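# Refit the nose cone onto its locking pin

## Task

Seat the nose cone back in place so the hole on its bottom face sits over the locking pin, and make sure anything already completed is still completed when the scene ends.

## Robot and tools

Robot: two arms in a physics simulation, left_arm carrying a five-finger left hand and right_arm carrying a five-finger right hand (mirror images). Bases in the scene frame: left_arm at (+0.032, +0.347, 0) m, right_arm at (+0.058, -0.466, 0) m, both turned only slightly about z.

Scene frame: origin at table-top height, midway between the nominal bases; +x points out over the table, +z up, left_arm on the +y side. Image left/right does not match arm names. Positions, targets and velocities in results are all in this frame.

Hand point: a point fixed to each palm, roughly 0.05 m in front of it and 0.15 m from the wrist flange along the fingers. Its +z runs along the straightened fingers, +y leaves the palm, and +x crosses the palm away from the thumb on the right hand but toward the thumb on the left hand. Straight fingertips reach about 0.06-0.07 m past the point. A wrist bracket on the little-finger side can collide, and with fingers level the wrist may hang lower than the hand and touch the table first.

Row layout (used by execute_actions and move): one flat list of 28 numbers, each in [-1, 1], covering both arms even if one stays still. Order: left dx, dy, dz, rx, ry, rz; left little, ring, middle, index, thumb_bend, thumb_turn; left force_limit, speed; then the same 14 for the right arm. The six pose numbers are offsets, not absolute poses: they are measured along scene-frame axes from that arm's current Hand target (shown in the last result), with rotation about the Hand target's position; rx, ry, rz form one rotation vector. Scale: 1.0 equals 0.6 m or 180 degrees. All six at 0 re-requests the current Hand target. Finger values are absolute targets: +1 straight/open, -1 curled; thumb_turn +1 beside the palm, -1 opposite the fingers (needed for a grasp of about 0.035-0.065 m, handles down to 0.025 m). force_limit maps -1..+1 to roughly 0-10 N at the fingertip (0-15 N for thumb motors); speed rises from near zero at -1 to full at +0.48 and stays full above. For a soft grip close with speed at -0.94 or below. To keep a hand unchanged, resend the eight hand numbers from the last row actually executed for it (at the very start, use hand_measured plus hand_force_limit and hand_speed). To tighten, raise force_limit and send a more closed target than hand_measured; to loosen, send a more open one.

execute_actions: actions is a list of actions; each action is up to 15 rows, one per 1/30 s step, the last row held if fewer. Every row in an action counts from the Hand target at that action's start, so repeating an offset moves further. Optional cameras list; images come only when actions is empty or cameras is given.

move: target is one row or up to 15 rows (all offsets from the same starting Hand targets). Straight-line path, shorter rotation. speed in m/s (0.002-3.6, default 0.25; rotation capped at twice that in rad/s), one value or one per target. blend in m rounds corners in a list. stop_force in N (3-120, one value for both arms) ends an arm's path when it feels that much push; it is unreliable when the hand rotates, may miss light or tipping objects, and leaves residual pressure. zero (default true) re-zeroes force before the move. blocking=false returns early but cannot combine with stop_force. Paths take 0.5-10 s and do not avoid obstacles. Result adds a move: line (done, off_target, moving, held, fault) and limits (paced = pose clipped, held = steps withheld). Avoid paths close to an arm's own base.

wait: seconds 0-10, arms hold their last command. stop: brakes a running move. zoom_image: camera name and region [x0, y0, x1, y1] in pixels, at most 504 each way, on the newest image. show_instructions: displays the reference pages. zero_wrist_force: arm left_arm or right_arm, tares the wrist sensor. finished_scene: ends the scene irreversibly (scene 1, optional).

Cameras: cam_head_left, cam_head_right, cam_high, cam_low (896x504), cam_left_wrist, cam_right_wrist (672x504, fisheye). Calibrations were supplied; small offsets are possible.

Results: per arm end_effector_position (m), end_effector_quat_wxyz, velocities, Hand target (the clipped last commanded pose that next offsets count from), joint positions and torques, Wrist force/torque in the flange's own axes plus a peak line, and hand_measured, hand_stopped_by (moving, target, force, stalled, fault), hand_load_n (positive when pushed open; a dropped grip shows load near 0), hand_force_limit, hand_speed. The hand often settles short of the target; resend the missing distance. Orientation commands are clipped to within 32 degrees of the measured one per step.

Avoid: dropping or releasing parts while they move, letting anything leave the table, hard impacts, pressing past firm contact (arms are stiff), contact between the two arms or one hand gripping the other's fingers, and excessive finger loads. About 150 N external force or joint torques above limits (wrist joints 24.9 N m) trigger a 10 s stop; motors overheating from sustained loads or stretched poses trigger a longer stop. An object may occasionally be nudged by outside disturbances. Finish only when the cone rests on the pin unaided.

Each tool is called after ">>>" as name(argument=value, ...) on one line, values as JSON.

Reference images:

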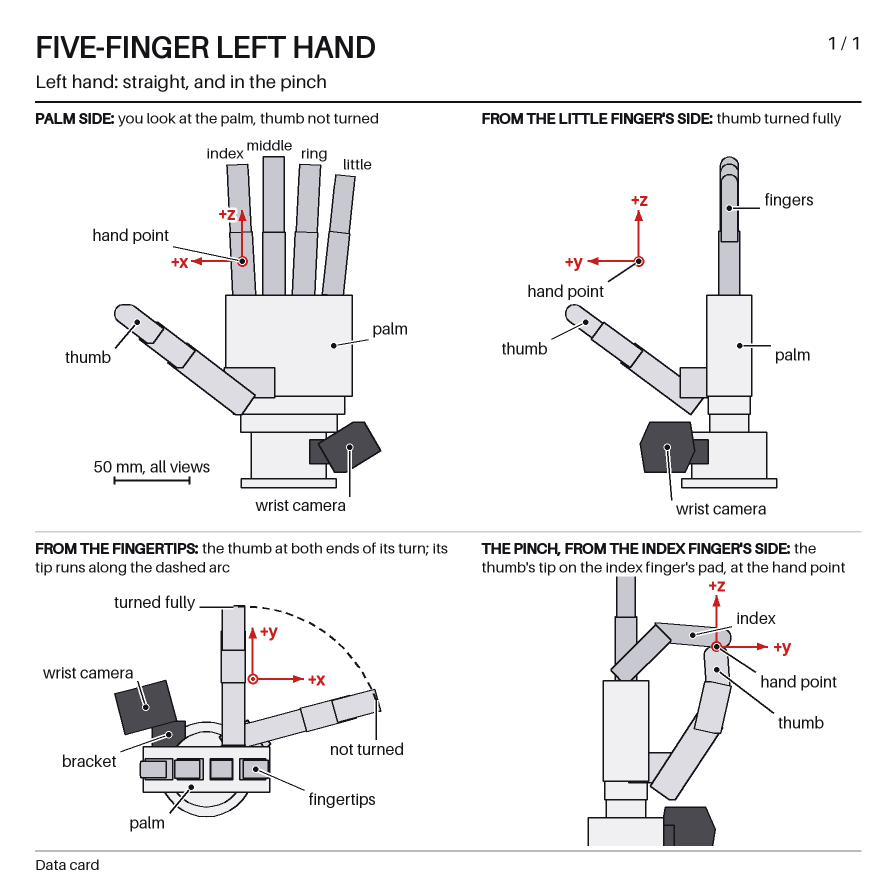

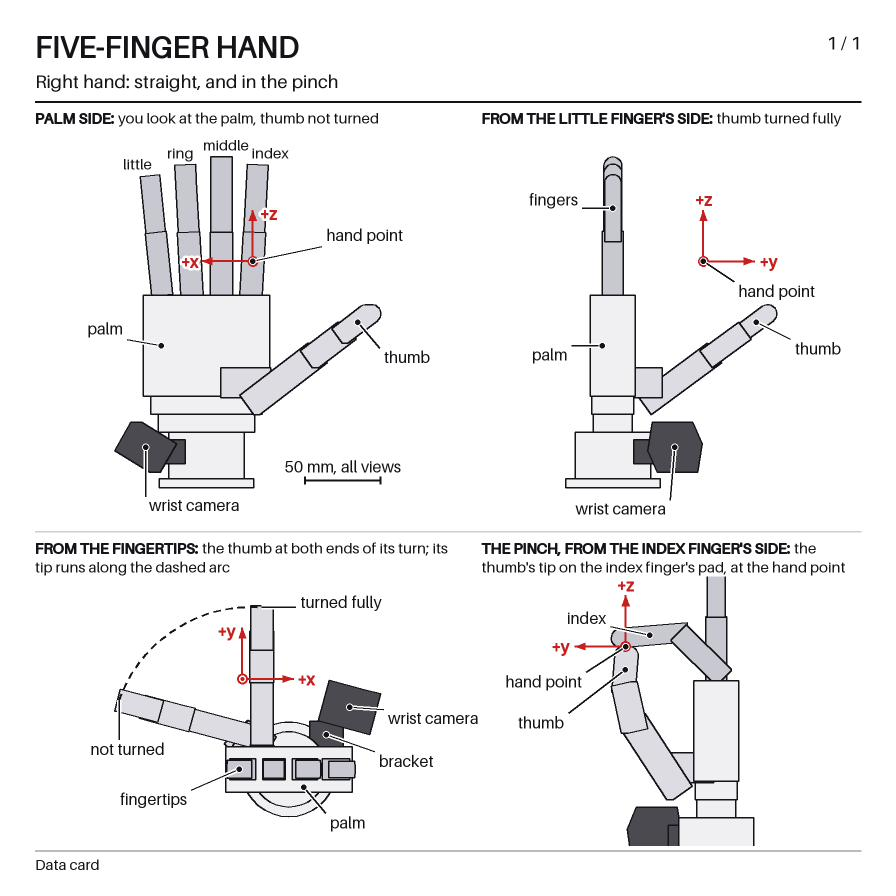

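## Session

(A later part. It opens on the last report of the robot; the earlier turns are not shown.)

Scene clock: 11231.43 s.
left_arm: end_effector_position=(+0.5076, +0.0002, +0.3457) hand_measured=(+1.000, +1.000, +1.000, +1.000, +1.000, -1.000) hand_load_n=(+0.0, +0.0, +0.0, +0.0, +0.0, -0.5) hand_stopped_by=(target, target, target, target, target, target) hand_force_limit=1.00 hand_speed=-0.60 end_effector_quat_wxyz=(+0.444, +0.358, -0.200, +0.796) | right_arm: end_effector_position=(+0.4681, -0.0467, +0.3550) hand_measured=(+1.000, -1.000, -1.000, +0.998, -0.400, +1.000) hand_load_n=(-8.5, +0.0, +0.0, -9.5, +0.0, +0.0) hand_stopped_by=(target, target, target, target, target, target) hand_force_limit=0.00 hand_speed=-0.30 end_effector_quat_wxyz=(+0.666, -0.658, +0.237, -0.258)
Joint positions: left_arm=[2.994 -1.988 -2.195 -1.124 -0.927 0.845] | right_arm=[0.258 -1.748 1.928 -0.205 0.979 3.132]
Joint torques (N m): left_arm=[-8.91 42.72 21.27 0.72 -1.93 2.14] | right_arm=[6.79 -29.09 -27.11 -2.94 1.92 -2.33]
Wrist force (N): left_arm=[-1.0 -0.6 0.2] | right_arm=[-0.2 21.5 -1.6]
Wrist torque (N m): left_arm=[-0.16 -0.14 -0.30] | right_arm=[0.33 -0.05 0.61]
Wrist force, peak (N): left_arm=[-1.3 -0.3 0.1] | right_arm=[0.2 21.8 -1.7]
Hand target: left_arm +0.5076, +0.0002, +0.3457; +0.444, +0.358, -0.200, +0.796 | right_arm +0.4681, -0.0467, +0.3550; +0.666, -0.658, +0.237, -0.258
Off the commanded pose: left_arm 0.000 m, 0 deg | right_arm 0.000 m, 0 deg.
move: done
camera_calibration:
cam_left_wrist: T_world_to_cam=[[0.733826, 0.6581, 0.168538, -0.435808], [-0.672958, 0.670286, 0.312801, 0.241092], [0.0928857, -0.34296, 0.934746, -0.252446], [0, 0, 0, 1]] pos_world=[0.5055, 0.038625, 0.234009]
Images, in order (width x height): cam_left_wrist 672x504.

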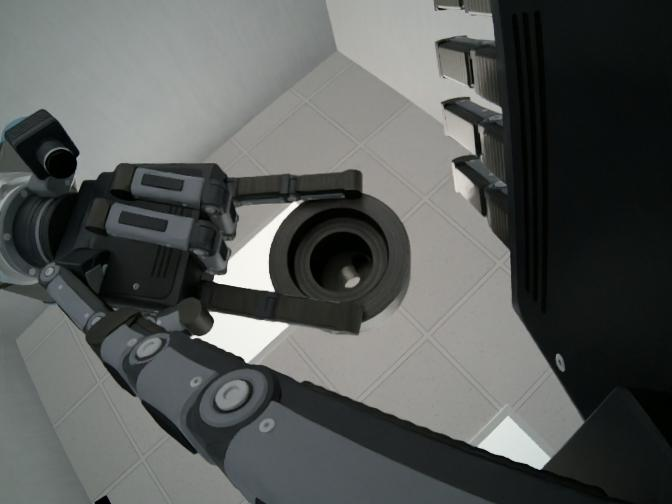

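>>> move(target=[0.0905, 0.3528, 0, 0, 0, 0, 1, 1, 1, 1, 1, -1, 1.0, -0.6, 0, 0, 0, 0, 0, 0, 1, -1, -1, 1, -0.4, 1, 0, -0.3], speed=0.2)

>>> move(target=[0, 0, 0, 0, 0, 0, 1, 1, 1, 1, 1, -1, 1.0, -0.6, 0.0019, -0.00675, 0, 0, 0, 0.01667, 1, -1, -1, 1, -0.4, 1, 0, -0.3], speed=0.05)

>>> move(target=[0, 0, 0, 0, 0, 0, 1, 1, 1, 1, 1, -1, 1.0, -0.6, 0, 0, -0.25, 0, 0, 0, 1, -1, -1, 1, -0.4, 1, 0, -0.3], speed=0.08, stop_force=5, cameras=["cam_low", "cam_high", "cam_head_right", "cam_head_left"])

>>> zoom_image(camera="cam_low", region=[440, 110, 500, 215])

>>> zoom_image(camera="cam_high", region=[425, 130, 495, 230])

Scene clock: 11280.90 s.
left_arm: end_effector_position=(+0.5619, +0.2117, +0.3457) hand_measured=(+1.000, +1.000, +1.000, +1.000, +1.000, -1.000) hand_load_n=(+0.0, +0.0, +0.0, +0.0, +0.0, +0.0) hand_stopped_by=(target, target, target, target, target, target) hand_force_limit=1.00 hand_speed=-0.60 end_effector_quat_wxyz=(+0.444, +0.358, -0.200, +0.796) | right_arm: end_effector_position=(+0.4681, -0.0467, +0.3550) hand_measured=(+1.000, -1.000, -1.000, +0.998, -0.400, +1.000) hand_load_n=(-8.5, +0.0, +0.0, -9.5, +0.0, +0.0) hand_stopped_by=(target, target, target, target, target, target) hand_force_limit=0.00 hand_speed=-0.30 end_effector_quat_wxyz=(+0.666, -0.658, +0.237, -0.258)
Joint positions: left_arm=[3.434 -2.086 -2.178 -0.67 -0.747 0.3] | right_arm=[0.258 -1.748 1.928 -0.205 0.979 3.132]
Joint torques (N m): left_arm=[8.04 24.74 19.83 4.18 0.33 -1.73] | right_arm=[7.13 -27.9 -32.52 -2.98 1.94 -2.22]
Wrist force (N): left_arm=[-0.8 -0.2 0.3] | right_arm=[0.1 21.2 -1.6]
Wrist torque (N m): left_arm=[-0.09 -0.16 -0.18] | right_arm=[0.29 -0.10 0.61]
Wrist force, peak (N): left_arm=[-1.4 0.1 0.6] | right_arm=[0.1 21.9 -1.9]
Hand target: left_arm +0.5619, +0.2118, +0.3457; +0.444, +0.358, -0.200, +0.796 | right_arm +0.4681, -0.0467, +0.3550; +0.666, -0.658, +0.237, -0.258
Off the commanded pose: left_arm 0.000 m, 0 deg | right_arm 0.000 m, 0 deg.
move: done

Scene clock: 11281.93 s.
left_arm: end_effector_position=(+0.5619, +0.2118, +0.3457) hand_measured=(+1.000, +1.000, +1.000, +1.000, +1.000, -1.000) hand_load_n=(+0.0, +0.0, +0.0, +0.0, +0.0, -0.5) hand_stopped_by=(target, target, target, target, target, target) hand_force_limit=1.00 hand_speed=-0.60 end_effector_quat_wxyz=(+0.444, +0.358, -0.200, +0.796) | right_arm: end_effector_position=(+0.4693, -0.0507, +0.3550) hand_measured=(+1.000, -1.000, -1.000, +0.998, -0.400, +1.000) hand_load_n=(-9.0, +0.0, +0.0, -10.0, +0.0, +0.0) hand_stopped_by=(target, target, target, target, target, target) hand_force_limit=0.00 hand_speed=-0.30 end_effector_quat_wxyz=(+0.673, -0.664, +0.220, -0.240)
Joint positions: left_arm=[3.434 -2.086 -2.178 -0.67 -0.747 0.299] | right_arm=[0.214 -1.74 1.922 -0.208 0.883 3.135]
Joint torques (N m): left_arm=[9.1 24.41 19.66 4.5 0.39 -1.75] | right_arm=[-10.04 -15.01 -41.25 -7.48 -1.36 2.19]
Wrist force (N): left_arm=[-1.0 -0.2 0.2] | right_arm=[0.1 21.6 -1.6]
Wrist torque (N m): left_arm=[-0.10 -0.13 -0.20] | right_arm=[0.34 -0.08 0.53]
Wrist force, peak (N): left_arm=[-1.4 -0.2 0.4] | right_arm=[0.0 21.9 -1.8]
Hand target: left_arm +0.5619, +0.2118, +0.3457; +0.444, +0.358, -0.200, +0.796 | right_arm +0.4693, -0.0507, +0.3550; +0.673, -0.664, +0.220, -0.240
Off the commanded pose: left_arm 0.000 m, 0 deg | right_arm 0.000 m, 0 deg.
move: done

Scene clock: 11284.97 s.
left_arm: end_effector_position=(+0.5619, +0.2118, +0.3457) hand_measured=(+1.000, +1.000, +1.000, +1.000, +1.000, -1.000) hand_load_n=(+0.0, +0.0, +0.0, +0.0, +0.0, +0.0) hand_stopped_by=(target, target, target, target, target, target) hand_force_limit=1.00 hand_speed=-0.60 end_effector_quat_wxyz=(+0.444, +0.358, -0.200, +0.796) | right_arm: end_effector_position=(+0.4693, -0.0507, +0.2050) hand_measured=(+1.000, -1.000, -1.000, +0.998, -0.400, +1.000) hand_load_n=(-8.5, +0.0, +0.0, -9.5, +0.0, +0.0) hand_stopped_by=(target, target, target, target, target, target) hand_force_limit=0.00 hand_speed=-0.30 end_effector_quat_wxyz=(+0.673, -0.664, +0.220, -0.240)
Joint positions: left_arm=[3.434 -2.086 -2.178 -0.67 -0.747 0.299] | right_arm=[0.214 -1.584 2.201 -0.644 0.883 3.135]
Joint torques (N m): left_arm=[7.93 25.03 19.49 4.39 0.19 -1.75] | right_arm=[7.38 -18.52 -16.24 -7.52 1.83 2.12]
Wrist force (N): left_arm=[-1.1 -0.4 0.3] | right_arm=[0.0 21.2 -1.9]
Wrist torque (N m): left_arm=[-0.13 -0.12 -0.19] | right_arm=[0.30 -0.06 0.49]
Wrist force, peak (N): left_arm=[-1.3 -0.4 0.3] | right_arm=[0.1 23.0 -1.5]
Hand target: left_arm +0.5619, +0.2118, +0.3457; +0.444, +0.358, -0.200, +0.796 | right_arm +0.4693, -0.0507, +0.2050; +0.673, -0.664, +0.220, -0.240
Off the commanded pose: left_arm 0.000 m, 0 deg | right_arm 0.000 m, 0 deg.
move: done
Images, in order (width x height): cam_head_left 896x504, cam_head_right 896x504, cam_high 896x504, cam_low 896x504.

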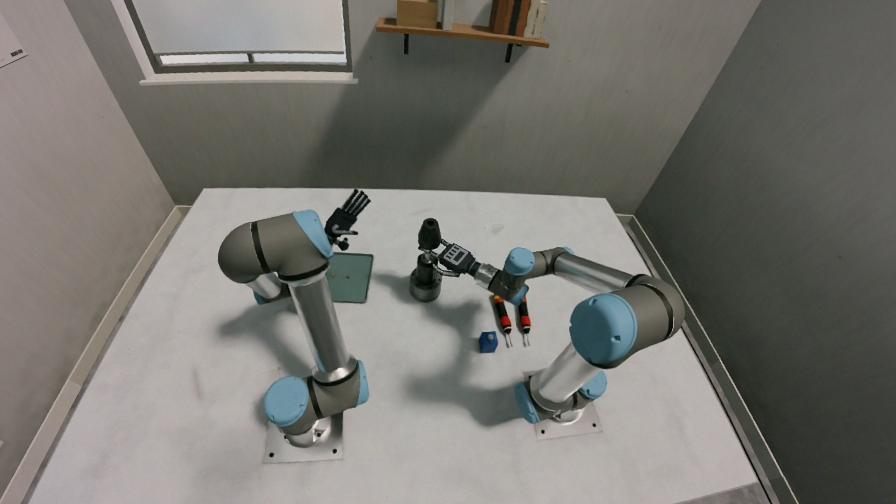

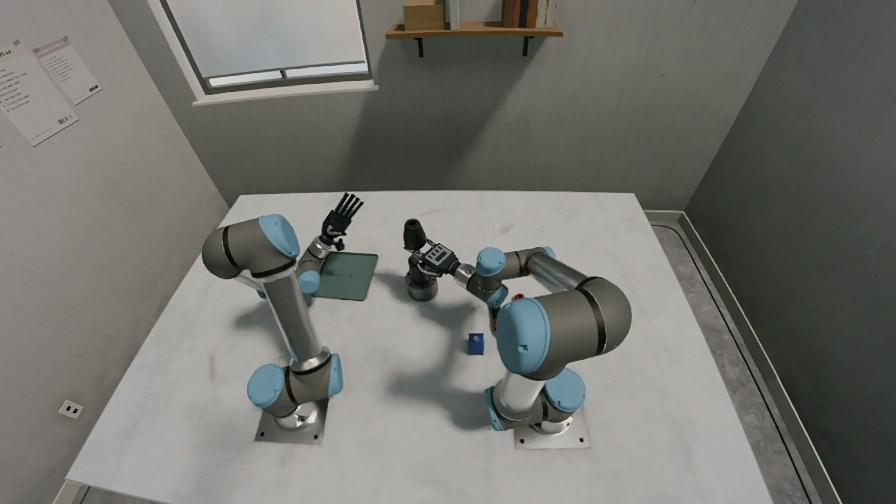

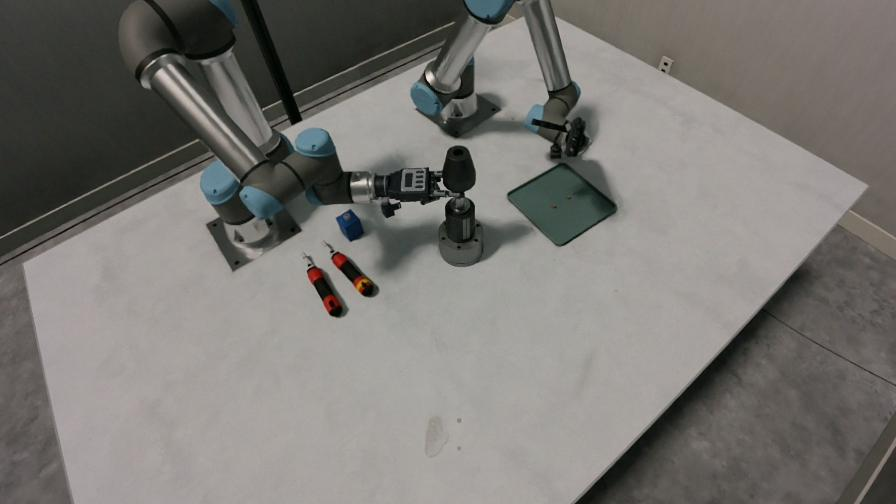

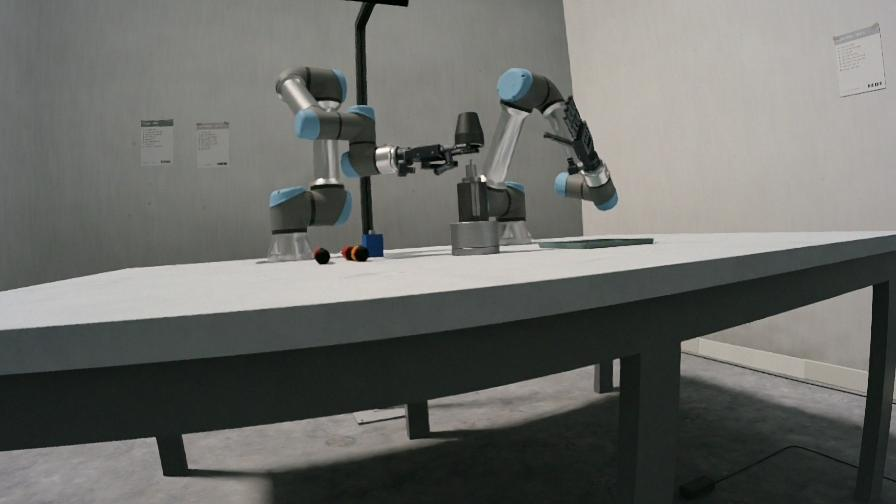

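Scaled by 4.800 from the camera's 896x504 image, which has a finer 1280x720 frame.

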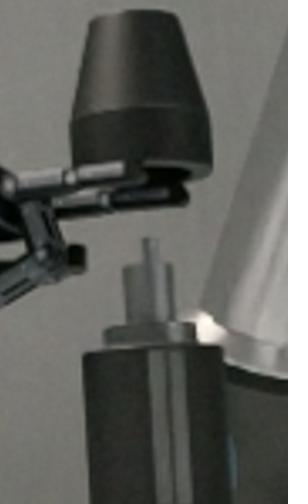

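Scaled by 5.040 from the camera's 896x504 image, which has a finer 1280x720 frame.

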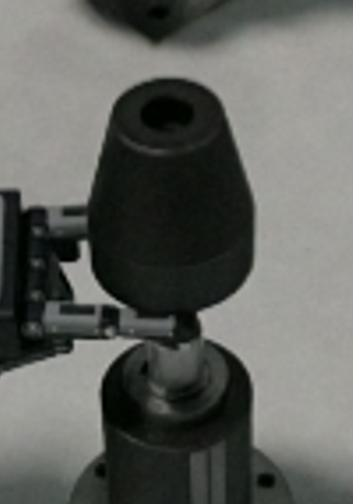

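>>> zoom_image(camera="cam_low", region=[456, 155, 486, 190])

>>> zoom_image(camera="cam_low", region=[450, 105, 490, 155])

Scaled by 14.400 from the camera's 896x504 image, which has a finer 1280x720 frame.

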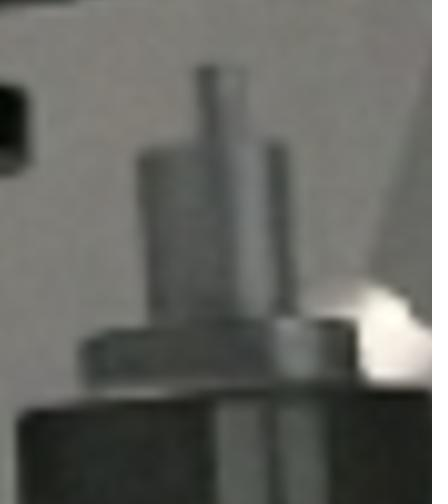

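Scaled by 10.080 from the camera's 896x504 image, which has a finer 1280x720 frame.

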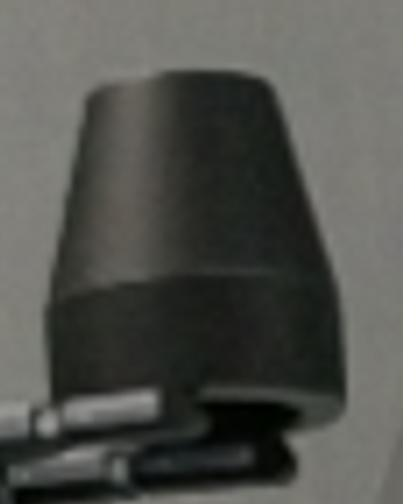

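>>> move(target=[0, 0, 0, 0, 0, 0, 1, 1, 1, 1, 1, -1, 1.0, -0.6, 0, 0, -0.12333, 0, 0, 0, 1, -1, -1, 1, -0.4, 1, 0, -0.3], speed=0.05, stop_force=5)

>>> move(target=[0, 0, 0, 0, 0, 0, 1, 1, 1, 1, 1, -1, 1.0, -0.6, 0, 0, -0.015, 0, 0, 0, 1, -1, -1, 1, -0.4, 1, 0, -0.3], speed=0.003, stop_force=3)

Scene clock: 11336.73 s.
left_arm: end_effector_position=(+0.5619, +0.2118, +0.3457) hand_measured=(+1.000, +1.000, +1.000, +1.000, +1.000, -1.000) hand_load_n=(+0.0, +0.0, +0.0, +0.0, +0.0, +0.0) hand_stopped_by=(target, target, target, target, target, target) hand_force_limit=1.00 hand_speed=-0.60 end_effector_quat_wxyz=(+0.444, +0.358, -0.200, +0.796) | right_arm: end_effector_position=(+0.4693, -0.0507, +0.1310) hand_measured=(+1.000, -1.000, -1.000, +0.998, -0.400, +1.000) hand_load_n=(-8.5, +0.0, +0.0, -9.5, +0.0, -0.5) hand_stopped_by=(target, target, target, target, target, target) hand_force_limit=0.00 hand_speed=-0.30 end_effector_quat_wxyz=(+0.673, -0.664, +0.220, -0.240)
Joint positions: left_arm=[3.434 -2.086 -2.178 -0.67 -0.747 0.299] | right_arm=[0.214 -1.434 2.293 -0.886 0.883 3.135]
Joint torques (N m): left_arm=[8.65 24.87 19.42 4.37 0.2 -1.82] | right_arm=[7.07 -21.97 -11.21 -7.5 1.76 2.12]
Wrist force (N): left_arm=[-0.9 -0.4 0.3] | right_arm=[0.1 21.6 -1.5]
Wrist torque (N m): left_arm=[-0.13 -0.14 -0.18] | right_arm=[0.32 -0.08 0.52]
Wrist force, peak (N): left_arm=[-1.3 -0.4 0.4] | right_arm=[-0.3 22.3 -1.3]
Hand target: left_arm +0.5619, +0.2118, +0.3457; +0.444, +0.358, -0.200, +0.796 | right_arm +0.4693, -0.0507, +0.1310; +0.673, -0.664, +0.220, -0.240
Off the commanded pose: left_arm 0.000 m, 0 deg | right_arm 0.000 m, 0 deg.
move: done

Scene clock: 11339.80 s.
left_arm: end_effector_position=(+0.5619, +0.2118, +0.3457) hand_measured=(+1.000, +1.000, +1.000, +1.000, +1.000, -1.000) hand_load_n=(+0.0, +0.0, +0.0, +0.0, +0.0, +0.0) hand_stopped_by=(target, target, target, target, target, target) hand_force_limit=1.00 hand_speed=-0.60 end_effector_quat_wxyz=(+0.444, +0.358, -0.200, +0.796) | right_arm: end_effector_position=(+0.4693, -0.0507, +0.1261) hand_measured=(+1.000, -1.000, -1.000, +0.998, -0.400, +1.000) hand_load_n=(-7.0, +0.0, +0.0, -8.5, +0.0, +0.0) hand_stopped_by=(target, target, target, target, target, target) hand_force_limit=0.00 hand_speed=-0.30 end_effector_quat_wxyz=(+0.673, -0.664, +0.220, -0.240)
Joint positions: left_arm=[3.434 -2.086 -2.178 -0.67 -0.747 0.299] | right_arm=[0.214 -1.422 2.298 -0.902 0.883 3.135]
Joint torques (N m): left_arm=[8.28 24.08 19.15 4.39 0.3 -1.68] | right_arm=[7.03 -36.24 -30.4 -1.73 0.93 0.39]
Wrist force (N): left_arm=[-0.8 0.2 0.3] | right_arm=[0.7 17.4 -0.8]
Wrist torque (N m): left_arm=[-0.04 -0.16 -0.20] | right_arm=[0.26 -0.11 0.40]
Wrist force, peak (N): left_arm=[-1.3 -0.6 0.2] | right_arm=[-0.1 21.7 -1.5]
Hand target: left_arm +0.5619, +0.2118, +0.3457; +0.444, +0.358, -0.200, +0.796 | right_arm +0.4693, -0.0507, +0.1261; +0.673, -0.664, +0.220, -0.240 (not the last commanded pose)
Off the commanded pose: left_arm 0.000 m, 0 deg | right_arm 0.004 m, 0 deg.
move: contact (right_arm)

>>> execute_actions(actions=[], cameras=["cam_low", "cam_right_wrist", "cam_high"])

>>> zoom_image(camera="cam_low", region=[450, 155, 494, 199])

>>> zoom_image(camera="cam_right_wrist", region=[170, 0, 470, 300])

Scene clock: 11372.63 s.
left_arm: end_effector_position=(+0.5619, +0.2118, +0.3457) hand_measured=(+1.000, +1.000, +1.000, +1.000, +1.000, -1.000) hand_load_n=(+0.0, +0.0, +0.0, +0.0, +0.5, +0.0) hand_stopped_by=(target, target, target, target, target, target) hand_force_limit=1.00 hand_speed=-0.60 end_effector_quat_wxyz=(+0.444, +0.358, -0.200, +0.796) | right_arm: end_effector_position=(+0.4693, -0.0507, +0.1261) hand_measured=(+1.000, -1.000, -1.000, +0.998, -0.400, +1.000) hand_load_n=(-7.0, +0.0, +0.0, -8.5, +0.0, +0.0) hand_stopped_by=(target, target, target, target, target, target) hand_force_limit=0.00 hand_speed=-0.30 end_effector_quat_wxyz=(+0.673, -0.664, +0.220, -0.240)
Joint positions: left_arm=[3.434 -2.086 -2.178 -0.67 -0.747 0.299] | right_arm=[0.214 -1.422 2.298 -0.902 0.883 3.135]
Joint velocities: within noise
Joint torques (N m): left_arm=[8.29 25.08 19.19 4.55 0.09 -1.79] | right_arm=[4.25 -35.87 -30.83 -2.33 -0.92 0.75]
Wrist force (N): left_arm=[-1.0 -0.4 0.1] | right_arm=[0.2 18.0 -1.1]
Wrist torque (N m): left_arm=[-0.12 -0.14 -0.19] | right_arm=[0.30 -0.05 0.40]
Wrist force, peak (N): left_arm=[-1.3 -0.4 0.5] | right_arm=[0.1 18.6 -0.6]
Hand target: left_arm +0.5619, +0.2118, +0.3457; +0.444, +0.358, -0.200, +0.796 | right_arm +0.4693, -0.0507, +0.1261; +0.673, -0.664, +0.220, -0.240 (not the last commanded pose)
Off the commanded pose: left_arm 0.000 m, 0 deg | right_arm 0.004 m, 0 deg.
camera_calibration:
cam_right_wrist: T_world_to_cam=[[0.285073, -0.114708, -0.951617, -0.00846665], [-0.948994, 0.105745, -0.297033, 0.48794], [0.134701, 0.987755, -0.0787118, 0.114603], [0, 0, 0, 1]] pos_world=[0.450029, -0.165768, 0.145898]
Images, in order (width x height): cam_high 896x504, cam_low 896x504, cam_right_wrist 672x504.

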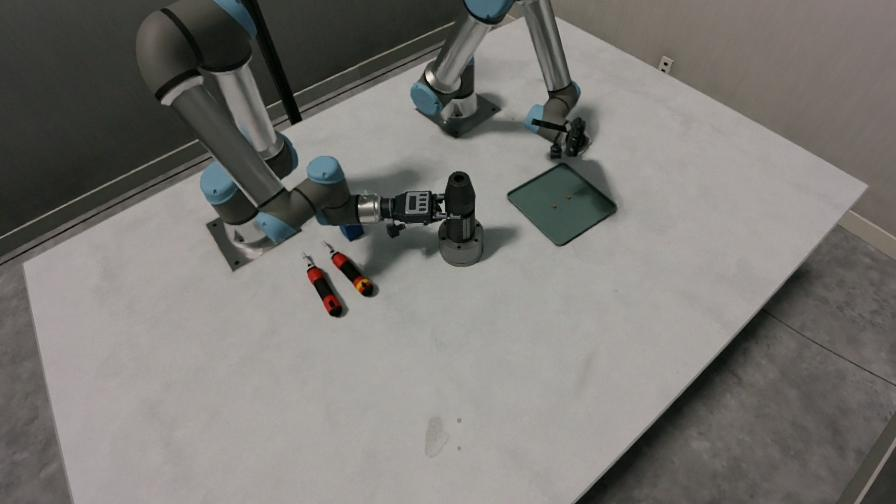

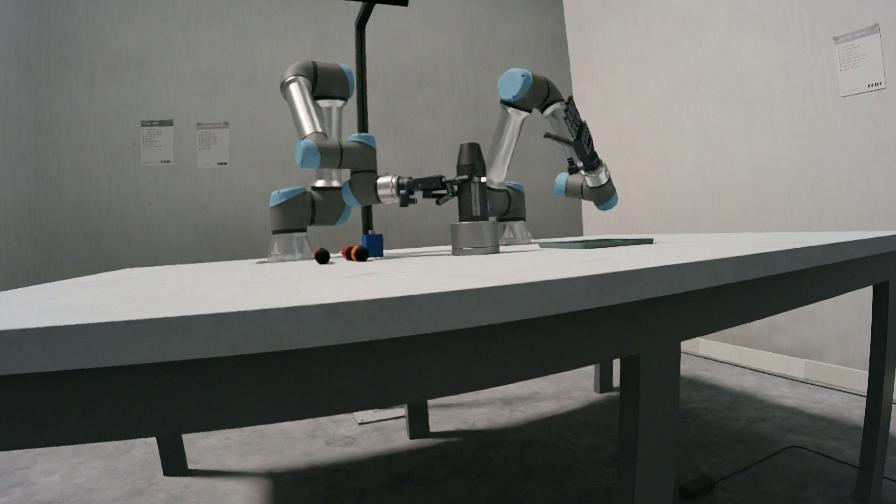

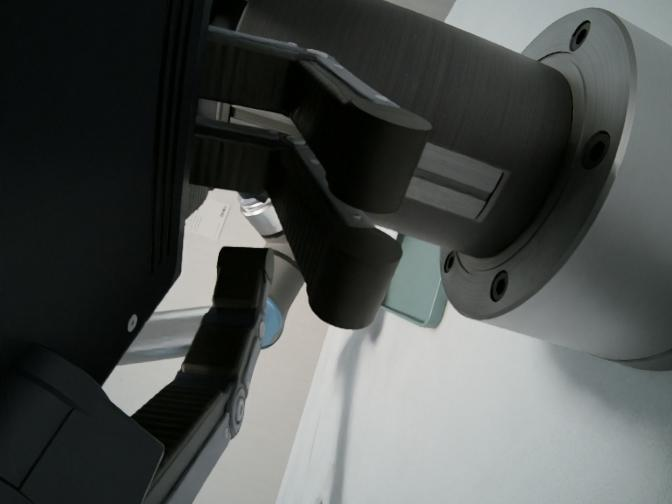

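Scaled by 11.455 from the camera's 896x504 image, which has a finer 1280x720 frame.

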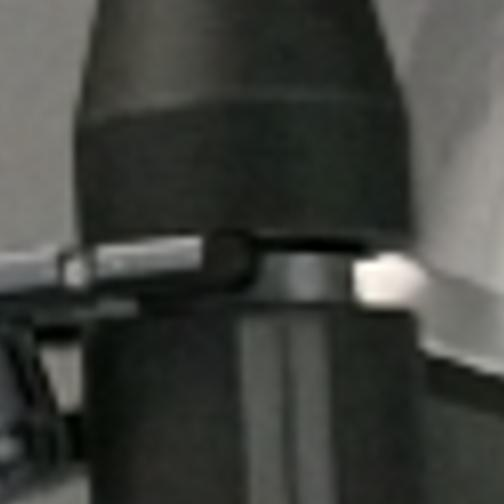

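Scaled by 1.680 from the camera's 672x504 image, which has a finer 960x720 frame.

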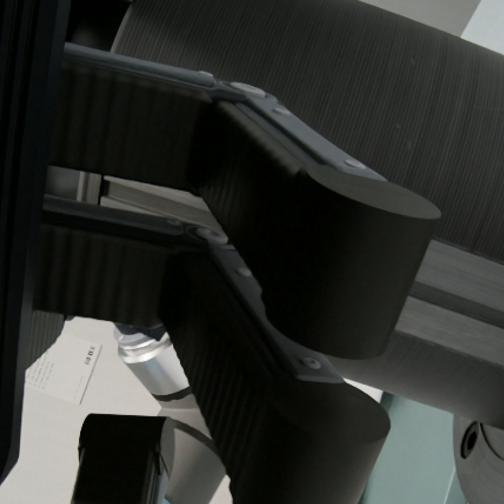

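>>> move(target=[-0.0242, -0.0988, -0.2428, 0.2260, -0.4465, -0.0415, 1, 1, 1, 1, 1, -1, 1.0, -0.6, 0, 0, 0, 0, 0, 0, 1, -1, -1, 1, -0.4, 1, 0, -0.3], speed=0.2, cameras=["cam_left_wrist", "cam_head_left"])

Scene clock: 11401.23 s.
left_arm: end_effector_position=(+0.5474, +0.1526, +0.2000) hand_measured=(+1.000, +1.000, +1.000, +1.000, +1.000, -1.000) hand_load_n=(+0.0, +0.0, +0.0, +0.0, +0.0, +0.0) hand_stopped_by=(target, target, target, target, target, target) hand_force_limit=1.00 hand_speed=-0.60 end_effector_quat_wxyz=(-0.119, +0.119, +0.697, -0.697) | right_arm: end_effector_position=(+0.4693, -0.0507, +0.1261) hand_measured=(+1.000, -1.000, -1.000, +0.998, -0.400, +1.000) hand_load_n=(-7.5, +0.0, +0.0, -8.5, +0.0, +0.0) hand_stopped_by=(target, target, target, target, target, target) hand_force_limit=0.00 hand_speed=-0.30 end_effector_quat_wxyz=(+0.673, -0.664, +0.220, -0.240)
Joint positions: left_arm=[3.347 -2.458 -1.444 0.76 -0.603 0.001] | right_arm=[0.214 -1.422 2.298 -0.902 0.883 3.135]
Joint torques (N m): left_arm=[-8.03 60.06 22.54 1.42 1.35 -2.28] | right_arm=[-1.63 -35.04 -31.16 -3.4 -1.23 0.67]
Wrist force (N): left_arm=[-1.6 0.3 -0.1] | right_arm=[0.3 18.4 -1.0]
Wrist torque (N m): left_arm=[-0.28 0.13 -0.34] | right_arm=[0.35 -0.07 0.42]
Wrist force, peak (N): left_arm=[-2.0 0.0 0.1] | right_arm=[0.2 18.5 -0.7]
Hand target: left_arm +0.5474, +0.1526, +0.2000; -0.119, +0.119, +0.697, -0.697 | right_arm +0.4693, -0.0507, +0.1261; +0.673, -0.664, +0.220, -0.240
Off the commanded pose: left_arm 0.000 m, 0 deg | right_arm 0.000 m, 0 deg.
move: done
camera_calibration:
cam_left_wrist: T_world_to_cam=[[-0.221999, 0.0998577, 0.96992, -0.0926236], [-0.637254, 0.738034, -0.221841, 0.288317], [-0.737987, -0.667334, -0.100208, 0.643589], [0, 0, 0, 1]] pos_world=[0.638129, 0.22595, 0.21829]
Images, in order (width x height): cam_head_left 896x504, cam_left_wrist 672x504.

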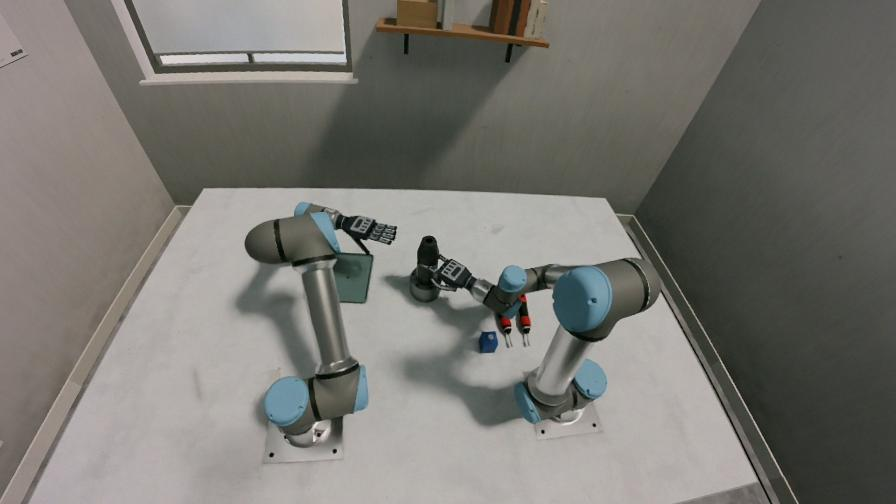

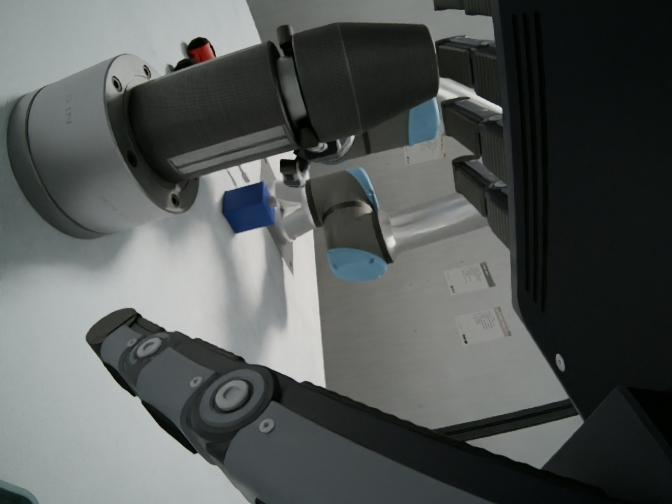

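>>> zoom_image(camera="cam_left_wrist", region=[240, 15, 350, 175])

Scaled by 3.150 from the camera's 672x504 image, which has a finer 960x720 frame.

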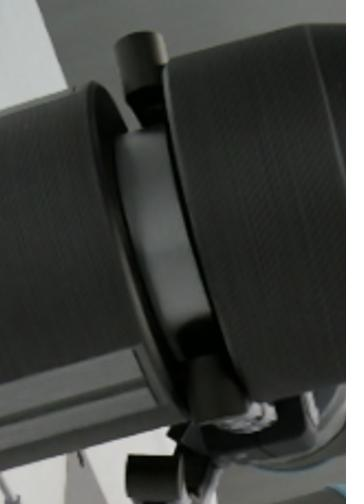

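>>> move(target=[0, -0.025, -0.0467, 0, 0, 0, 1, 1, 1, 1, 1, -1, 1.0, -0.6, 0, 0, 0, 0, 0, 0, 1, -1, -1, 1, -0.4, 1, 0, -0.3], speed=0.1, cameras=["cam_left_wrist"])

>>> zoom_image(camera="cam_left_wrist", region=[240, 10, 340, 130])

Scene clock: 11416.27 s.
left_arm: end_effector_position=(+0.5474, +0.1377, +0.1722) hand_measured=(+1.000, +1.000, +1.000, +1.000, +1.000, -1.000) hand_load_n=(+0.0, +0.0, +0.0, +0.0, +0.0, +0.0) hand_stopped_by=(target, target, target, target, target, target) hand_force_limit=1.00 hand_speed=-0.60 end_effector_quat_wxyz=(-0.119, +0.120, +0.697, -0.697) | right_arm: end_effector_position=(+0.4693, -0.0507, +0.1261) hand_measured=(+1.000, -1.000, -1.000, +0.998, -0.400, +1.000) hand_load_n=(-7.0, +0.0, +0.0, -8.5, +0.0, +0.0) hand_stopped_by=(target, target, target, target, target, target) hand_force_limit=0.00 hand_speed=-0.30 end_effector_quat_wxyz=(+0.673, -0.664, +0.220, -0.240)
Joint positions: left_arm=[3.324 -2.504 -1.443 0.805 -0.579 0.001] | right_arm=[0.214 -1.422 2.298 -0.902 0.883 3.135]
Joint torques (N m): left_arm=[-8.05 44.28 21.43 1.45 1.54 -0.94] | right_arm=[-3.84 -35.55 -30.8 -3.97 -1.04 0.76]
Wrist force (N): left_arm=[-1.4 0.2 -0.1] | right_arm=[0.2 17.5 -0.4]
Wrist torque (N m): left_arm=[-0.30 0.09 -0.32] | right_arm=[0.24 -0.06 0.39]
Wrist force, peak (N): left_arm=[-2.1 0.7 0.1] | right_arm=[0.1 18.4 -0.8]
Hand target: left_arm +0.5474, +0.1376, +0.1720; -0.119, +0.119, +0.697, -0.697 | right_arm +0.4693, -0.0507, +0.1261; +0.673, -0.664, +0.220, -0.240
Off the commanded pose: left_arm 0.000 m, 0 deg | right_arm 0.000 m, 0 deg.
move: done
camera_calibration:
cam_left_wrist: T_world_to_cam=[[-0.222289, 0.0997523, 0.969864, -0.0639671], [-0.637178, 0.738067, -0.22195, 0.293122], [-0.737965, -0.667313, -0.100504, 0.630757], [0, 0, 0, 1]] pos_world=[0.638028, 0.21095, 0.190492]
Images, in order (width x height): cam_left_wrist 672x504.

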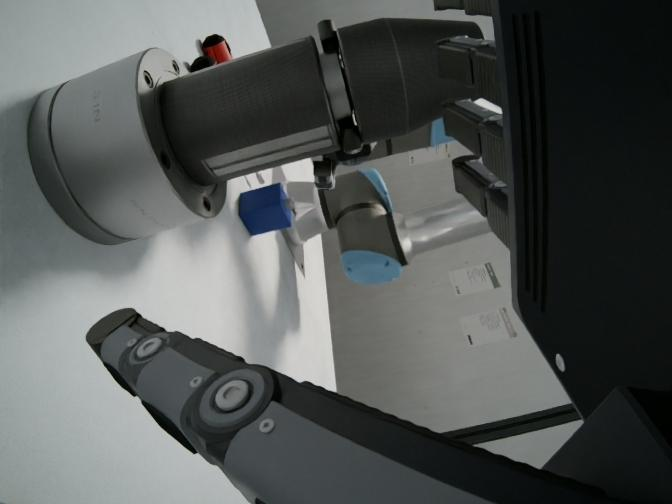

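Scaled by 4.200 from the camera's 672x504 image, which has a finer 960x720 frame.

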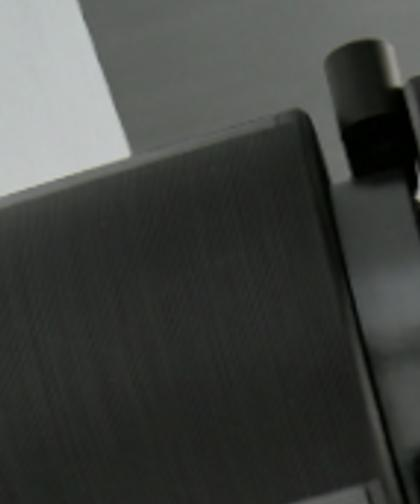

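>>> zoom_image(camera="cam_left_wrist", region=[305, 10, 385, 170])

>>> zoom_image(camera="cam_left_wrist", region=[310, 15, 360, 65])

>>> zoom_image(camera="cam_left_wrist", region=[320, 80, 380, 160])

Scaled by 3.150 from the camera's 672x504 image, which has a finer 960x720 frame.

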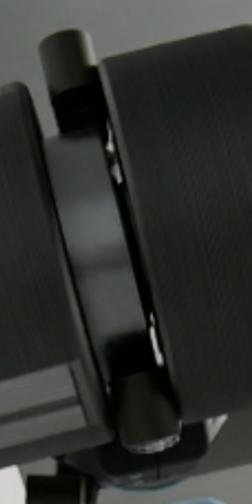

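Scaled by 10.080 from the camera's 672x504 image, which has a finer 960x720 frame.

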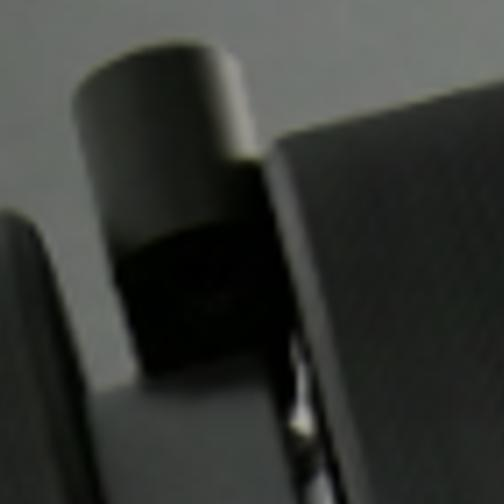

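Scaled by 6.300 from the camera's 672x504 image, which has a finer 960x720 frame.

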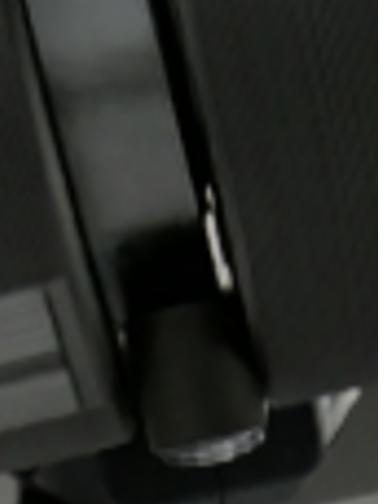

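>>> move(target=[[0, 0, 0, 0, 0, 0, 1, 1, 1, 1, 1, -1, 1.0, -0.6, 0, 0, 0.0027, 0, 0, 0, 1, -1, -1, 1, -0.4, 1, 0, -0.3], [0, 0, 0, 0, 0, 0, 1, 1, 1, 1, 1, -1, 1.0, -0.6, 0.003, 0, 0.0027, 0, 0, 0, 1, -1, -1, 1, -0.4, 1, 0, -0.3]], speed=0.01)

>>> move(target=[0, 0, 0, 0, 0, 0, 1, 1, 1, 1, 1, -1, 1.0, -0.6, 0, 0, -0.0073, 0, 0, 0, 1, -1, -1, 1, -0.4, 1, 0, -0.3], speed=0.004, stop_force=3)

Scene clock: 11482.13 s.
left_arm: end_effector_position=(+0.5474, +0.1376, +0.1720) hand_measured=(+1.000, +1.000, +1.000, +1.000, +1.000, -1.000) hand_load_n=(+0.0, +0.0, +0.0, +0.0, +0.0, +0.0) hand_stopped_by=(target, target, target, target, target, target) hand_force_limit=1.00 hand_speed=-0.60 end_effector_quat_wxyz=(-0.119, +0.119, +0.697, -0.697) | right_arm: end_effector_position=(+0.4709, -0.0507, +0.1277) hand_measured=(+1.000, -1.000, -1.000, +0.998, -0.400, +1.000) hand_load_n=(-8.5, +0.0, +0.0, -9.0, +0.0, +0.0) hand_stopped_by=(target, target, target, target, target, target) hand_force_limit=0.00 hand_speed=-0.30 end_effector_quat_wxyz=(+0.673, -0.664, +0.220, -0.240)
Joint positions: left_arm=[3.323 -2.504 -1.443 0.805 -0.579 0.001] | right_arm=[0.213 -1.423 2.292 -0.896 0.881 3.136]
Joint torques (N m): left_arm=[-8.93 41.85 22.07 0.97 1.44 -1.73] | right_arm=[-14.91 -19.27 -35.41 -3.21 1.24 2.14]
Wrist force (N): left_arm=[-1.6 0.5 -0.2] | right_arm=[-8.5 20.4 -4.9]
Wrist torque (N m): left_arm=[-0.25 0.12 -0.34] | right_arm=[0.51 -0.48 0.02]
Wrist force, peak (N): left_arm=[-1.9 0.6 -0.2] | right_arm=[-8.5 20.4 -4.9]
Hand target: left_arm +0.5474, +0.1376, +0.1720; -0.119, +0.119, +0.697, -0.697 | right_arm +0.4711, -0.0507, +0.1277; +0.673, -0.664, +0.220, -0.240
Off the commanded pose: left_arm 0.000 m, 0 deg | right_arm 0.000 m, 0 deg.
move: done

Scene clock: 11483.57 s.
left_arm: end_effector_position=(+0.5474, +0.1376, +0.1720) hand_measured=(+1.000, +1.000, +1.000, +1.000, +1.000, -1.000) hand_load_n=(+0.0, +0.0, +0.0, +0.0, +0.0, +0.0) hand_stopped_by=(target, target, target, target, target, target) hand_force_limit=1.00 hand_speed=-0.60 end_effector_quat_wxyz=(-0.119, +0.119, +0.697, -0.697) | right_arm: end_effector_position=(+0.4712, -0.0507, +0.1273) hand_measured=(+1.000, -1.000, -1.000, +0.998, -0.400, +1.000) hand_load_n=(-8.5, +0.0, +0.0, -8.0, +0.0, +0.0) hand_stopped_by=(target, target, target, target, target, target) hand_force_limit=0.00 hand_speed=-0.30 end_effector_quat_wxyz=(+0.673, -0.664, +0.220, -0.240)
Joint positions: left_arm=[3.323 -2.504 -1.443 0.805 -0.579 0.001] | right_arm=[0.213 -1.421 2.292 -0.898 0.881 3.136]
Joint torques (N m): left_arm=[-8.43 41.02 20.94 1.01 1.37 -1.77] | right_arm=[-14.23 -36.34 -34.85 -3.12 3.37 1.9]
Wrist force (N): left_arm=[-1.6 0.5 -0.1] | right_arm=[-12.5 18.2 -1.8]
Wrist torque (N m): left_arm=[-0.25 0.12 -0.34] | right_arm=[0.35 -0.70 -0.23]
Wrist force, peak (N): left_arm=[-2.1 0.3 -0.2] | right_arm=[-12.4 18.9 -1.5]
Hand target: left_arm +0.5474, +0.1376, +0.1720; -0.119, +0.119, +0.697, -0.697 | right_arm +0.4712, -0.0507, +0.1273; +0.673, -0.664, +0.220, -0.240 (not the last commanded pose)
Off the commanded pose: left_arm 0.000 m, 0 deg | right_arm 0.004 m, 0 deg.
move: contact (right_arm)

>>> move(target=[0, 0, 0, 0, 0, 0, 1, 1, 1, 1, 1, -1, 1.0, -0.6, 0, 0, 0.0033, 0, 0, 0, 1, -1, -1, 1, -0.4, 1, 0, -0.3], speed=0.01)

>>> move(target=[0, 0, 0, 0, 0, 0, 1, 1, 1, 1, 1, -1, 1.0, -0.6, -0.00333, 0, 0, 0, 0, 0, 1, -1, -1, 1, -0.4, 1, 0, -0.3], speed=0.01)

>>> move(target=[0, 0, 0, 0, 0, 0, 1, 1, 1, 1, 1, -1, 1.0, -0.6, -0.01, 0, 0, 0, 0, 0, 1, -1, -1, 1, -0.4, 1, 0, -0.3], speed=0.003, stop_force=3)

Scene clock: 11502.97 s.
left_arm: end_effector_position=(+0.5474, +0.1376, +0.1720) hand_measured=(+1.000, +1.000, +1.000, +1.000, +1.000, -1.000) hand_load_n=(+0.0, +0.0, +0.0, +0.0, +0.0, +0.0) hand_stopped_by=(target, target, target, target, target, target) hand_force_limit=1.00 hand_speed=-0.60 end_effector_quat_wxyz=(-0.119, +0.119, +0.697, -0.697) | right_arm: end_effector_position=(+0.4712, -0.0507, +0.1291) hand_measured=(+1.000, -1.000, -1.000, +0.998, -0.400, +1.000) hand_load_n=(-9.0, +0.0, +0.0, -12.0, +0.0, +0.0) hand_stopped_by=(target, target, target, target, target, target) hand_force_limit=0.00 hand_speed=-0.30 end_effector_quat_wxyz=(+0.673, -0.664, +0.220, -0.240)
Joint positions: left_arm=[3.323 -2.504 -1.443 0.805 -0.579 0.001] | right_arm=[0.213 -1.426 2.291 -0.892 0.881 3.136]
Joint torques (N m): left_arm=[-9.09 41.56 21.38 1.08 1.29 -1.74] | right_arm=[-3.57 -38.43 -37.17 -3.74 4.46 2.05]
Wrist force (N): left_arm=[-1.3 0.7 -0.3] | right_arm=[-11.5 24.8 -2.0]
Wrist torque (N m): left_arm=[-0.21 0.08 -0.33] | right_arm=[0.18 -0.65 -0.12]
Wrist force, peak (N): left_arm=[-2.0 0.7 -0.2] | right_arm=[-11.5 24.9 -1.9]
Hand target: left_arm +0.5474, +0.1376, +0.1720; -0.119, +0.119, +0.697, -0.697 | right_arm +0.4712, -0.0507, +0.1292; +0.673, -0.664, +0.220, -0.240
Off the commanded pose: left_arm 0.000 m, 0 deg | right_arm 0.000 m, 0 deg.
move: done

Scene clock: 11503.67 s.
left_arm: end_effector_position=(+0.5474, +0.1376, +0.1720) hand_measured=(+1.000, +1.000, +1.000, +1.000, +1.000, -1.000) hand_load_n=(+0.0, +0.0, +0.0, +0.0, +0.0, +0.0) hand_stopped_by=(target, target, target, target, target, target) hand_force_limit=1.00 hand_speed=-0.60 end_effector_quat_wxyz=(-0.119, +0.119, +0.697, -0.697) | right_arm: end_effector_position=(+0.4693, -0.0507, +0.1292) hand_measured=(+1.000, -1.000, -1.000, +0.998, -0.400, +1.000) hand_load_n=(-8.5, +0.0, +0.0, -9.5, +0.0, +0.0) hand_stopped_by=(target, target, target, target, target, target) hand_force_limit=0.00 hand_speed=-0.30 end_effector_quat_wxyz=(+0.673, -0.664, +0.220, -0.240)
Joint positions: left_arm=[3.323 -2.504 -1.443 0.805 -0.579 0.001] | right_arm=[0.214 -1.429 2.295 -0.892 0.883 3.136]
Joint torques (N m): left_arm=[-9.14 41.29 21.8 1.08 1.26 -1.78] | right_arm=[7.33 -37.09 -13.06 -7.55 1.89 -0.16]
Wrist force (N): left_arm=[-1.4 0.3 -0.4] | right_arm=[-0.3 21.2 -1.4]
Wrist torque (N m): left_arm=[-0.25 0.08 -0.32] | right_arm=[0.27 -0.02 0.49]
Wrist force, peak (N): left_arm=[-1.7 0.5 0.0] | right_arm=[-11.2 24.9 -2.1]
Hand target: left_arm +0.5474, +0.1376, +0.1720; -0.119, +0.119, +0.697, -0.697 | right_arm +0.4692, -0.0507, +0.1292; +0.673, -0.664, +0.220, -0.240
Off the commanded pose: left_arm 0.000 m, 0 deg | right_arm 0.000 m, 0 deg.
move: done

Scene clock: 11505.37 s.
left_arm: end_effector_position=(+0.5474, +0.1376, +0.1720) hand_measured=(+1.000, +1.000, +1.000, +1.000, +1.000, -1.000) hand_load_n=(+0.0, +0.0, -0.5, +0.0, +0.0, +0.0) hand_stopped_by=(target, target, target, target, target, target) hand_force_limit=1.00 hand_speed=-0.60 end_effector_quat_wxyz=(-0.119, +0.119, +0.697, -0.697) | right_arm: end_effector_position=(+0.4676, -0.0507, +0.1293) hand_measured=(+1.000, -1.000, -1.000, +0.998, -0.400, +1.000) hand_load_n=(-10.0, +0.0, +0.0, -9.5, +0.0, +0.0) hand_stopped_by=(target, target, target, target, target, target) hand_force_limit=0.00 hand_speed=-0.30 end_effector_quat_wxyz=(+0.673, -0.664, +0.220, -0.240)
Joint positions: left_arm=[3.323 -2.504 -1.443 0.805 -0.579 0.001] | right_arm=[0.215 -1.432 2.298 -0.893 0.884 3.135]
Joint torques (N m): left_arm=[-8.07 41.88 20.8 1 1.24 -1.77] | right_arm=[-7.34 -22.1 -31.29 -4.2 -2.17 -1.69]
Wrist force (N): left_arm=[-1.7 0.3 0.1] | right_arm=[2.3 21.6 -0.3]
Wrist torque (N m): left_arm=[-0.31 0.14 -0.34] | right_arm=[0.24 0.05 0.75]
Wrist force, peak (N): left_arm=[-1.9 0.5 0.1] | right_arm=[2.3 21.6 -0.3]
Hand target: left_arm +0.5474, +0.1376, +0.1720; -0.119, +0.119, +0.697, -0.697 | right_arm +0.4676, -0.0507, +0.1292; +0.673, -0.664, +0.220, -0.240 (not the last commanded pose)
Off the commanded pose: left_arm 0.000 m, 0 deg | right_arm 0.004 m, 0 deg.
move: contact (right_arm)

>>> move(target=[0, 0, 0, 0, 0, 0, 1, 1, 1, 1, 1, -1, 1.0, -0.6, 0.00167, 0, 0, 0, 0, 0, 1, -1, -1, 1, -0.4, 1, 0, -0.3], speed=0.01)

>>> move(target=[0, 0, 0, 0, 0, 0, 1, 1, 1, 1, 1, -1, 1.0, -0.6, 0.01, 0, 0, 0, 0, 0, 1, -1, -1, 1, -0.4, 1, 0, -0.3], speed=0.003, stop_force=3)

Scene clock: 11515.57 s.
left_arm: end_effector_position=(+0.5474, +0.1376, +0.1720) hand_measured=(+1.000, +1.000, +1.000, +1.000, +1.000, -1.000) hand_load_n=(+0.0, +0.0, +0.0, +0.0, +0.0, -0.5) hand_stopped_by=(target, target, target, target, target, target) hand_force_limit=1.00 hand_speed=-0.60 end_effector_quat_wxyz=(-0.119, +0.119, +0.697, -0.697) | right_arm: end_effector_position=(+0.4685, -0.0507, +0.1292) hand_measured=(+1.000, -1.000, -1.000, +0.998, -0.400, +1.000) hand_load_n=(-9.0, +0.0, +0.0, -9.5, +0.0, +0.0) hand_stopped_by=(target, target, target, target, target, target) hand_force_limit=0.00 hand_speed=-0.30 end_effector_quat_wxyz=(+0.673, -0.664, +0.220, -0.240)
Joint positions: left_arm=[3.323 -2.504 -1.443 0.805 -0.579 0.001] | right_arm=[0.214 -1.431 2.296 -0.892 0.883 3.135]
Joint torques (N m): left_arm=[-8.12 42.29 21.2 1.03 1.37 -1.73] | right_arm=[-9.87 -22.29 -33.86 -2.53 -1.49 -0.19]
Wrist force (N): left_arm=[-1.5 0.3 0.0] | right_arm=[0.0 21.2 -1.4]
Wrist torque (N m): left_arm=[-0.28 0.11 -0.34] | right_arm=[0.27 -0.07 0.51]
Wrist force, peak (N): left_arm=[-1.9 0.7 0.1] | right_arm=[0.3 22.0 -1.3]
Hand target: left_arm +0.5474, +0.1376, +0.1720; -0.119, +0.119, +0.697, -0.697 | right_arm +0.4686, -0.0507, +0.1292; +0.673, -0.664, +0.220, -0.240
Off the commanded pose: left_arm 0.000 m, 0 deg | right_arm 0.000 m, 0 deg.
move: done

Scene clock: 11516.87 s.
left_arm: end_effector_position=(+0.5474, +0.1376, +0.1720) hand_measured=(+1.000, +1.000, +1.000, +1.000, +1.000, -1.000) hand_load_n=(+0.0, +0.0, +0.0, +0.0, +0.0, +0.0) hand_stopped_by=(target, target, target, target, target, target) hand_force_limit=1.00 hand_speed=-0.60 end_effector_quat_wxyz=(-0.119, +0.119, +0.697, -0.697) | right_arm: end_effector_position=(+0.4705, -0.0507, +0.1292) hand_measured=(+1.000, -1.000, -1.000, +0.998, -0.400, +1.000) hand_load_n=(-8.5, +0.0, +0.0, -10.0, +0.0, +0.0) hand_stopped_by=(target, target, target, target, target, target) hand_force_limit=0.00 hand_speed=-0.30 end_effector_quat_wxyz=(+0.673, -0.664, +0.220, -0.240)
Joint positions: left_arm=[3.323 -2.504 -1.443 0.805 -0.579 0.001] | right_arm=[0.213 -1.427 2.292 -0.891 0.882 3.136]
Joint torques (N m): left_arm=[-8.1 41.88 21.57 0.97 1.31 -1.61] | right_arm=[-1.56 -37.49 -12.98 -4.78 2.7 1.66]
Wrist force (N): left_arm=[-1.5 0.3 -0.1] | right_arm=[-3.0 21.3 -2.5]
Wrist torque (N m): left_arm=[-0.27 0.11 -0.33] | right_arm=[0.37 -0.24 0.34]
Wrist force, peak (N): left_arm=[-2.0 0.5 0.1] | right_arm=[-3.5 21.5 -2.5]
Hand target: left_arm +0.5474, +0.1376, +0.1720; -0.119, +0.119, +0.697, -0.697 | right_arm +0.4704, -0.0507, +0.1292; +0.673, -0.664, +0.220, -0.240 (not the last commanded pose)
Off the commanded pose: left_arm 0.000 m, 0 deg | right_arm 0.004 m, 0 deg.
move: contact (right_arm)


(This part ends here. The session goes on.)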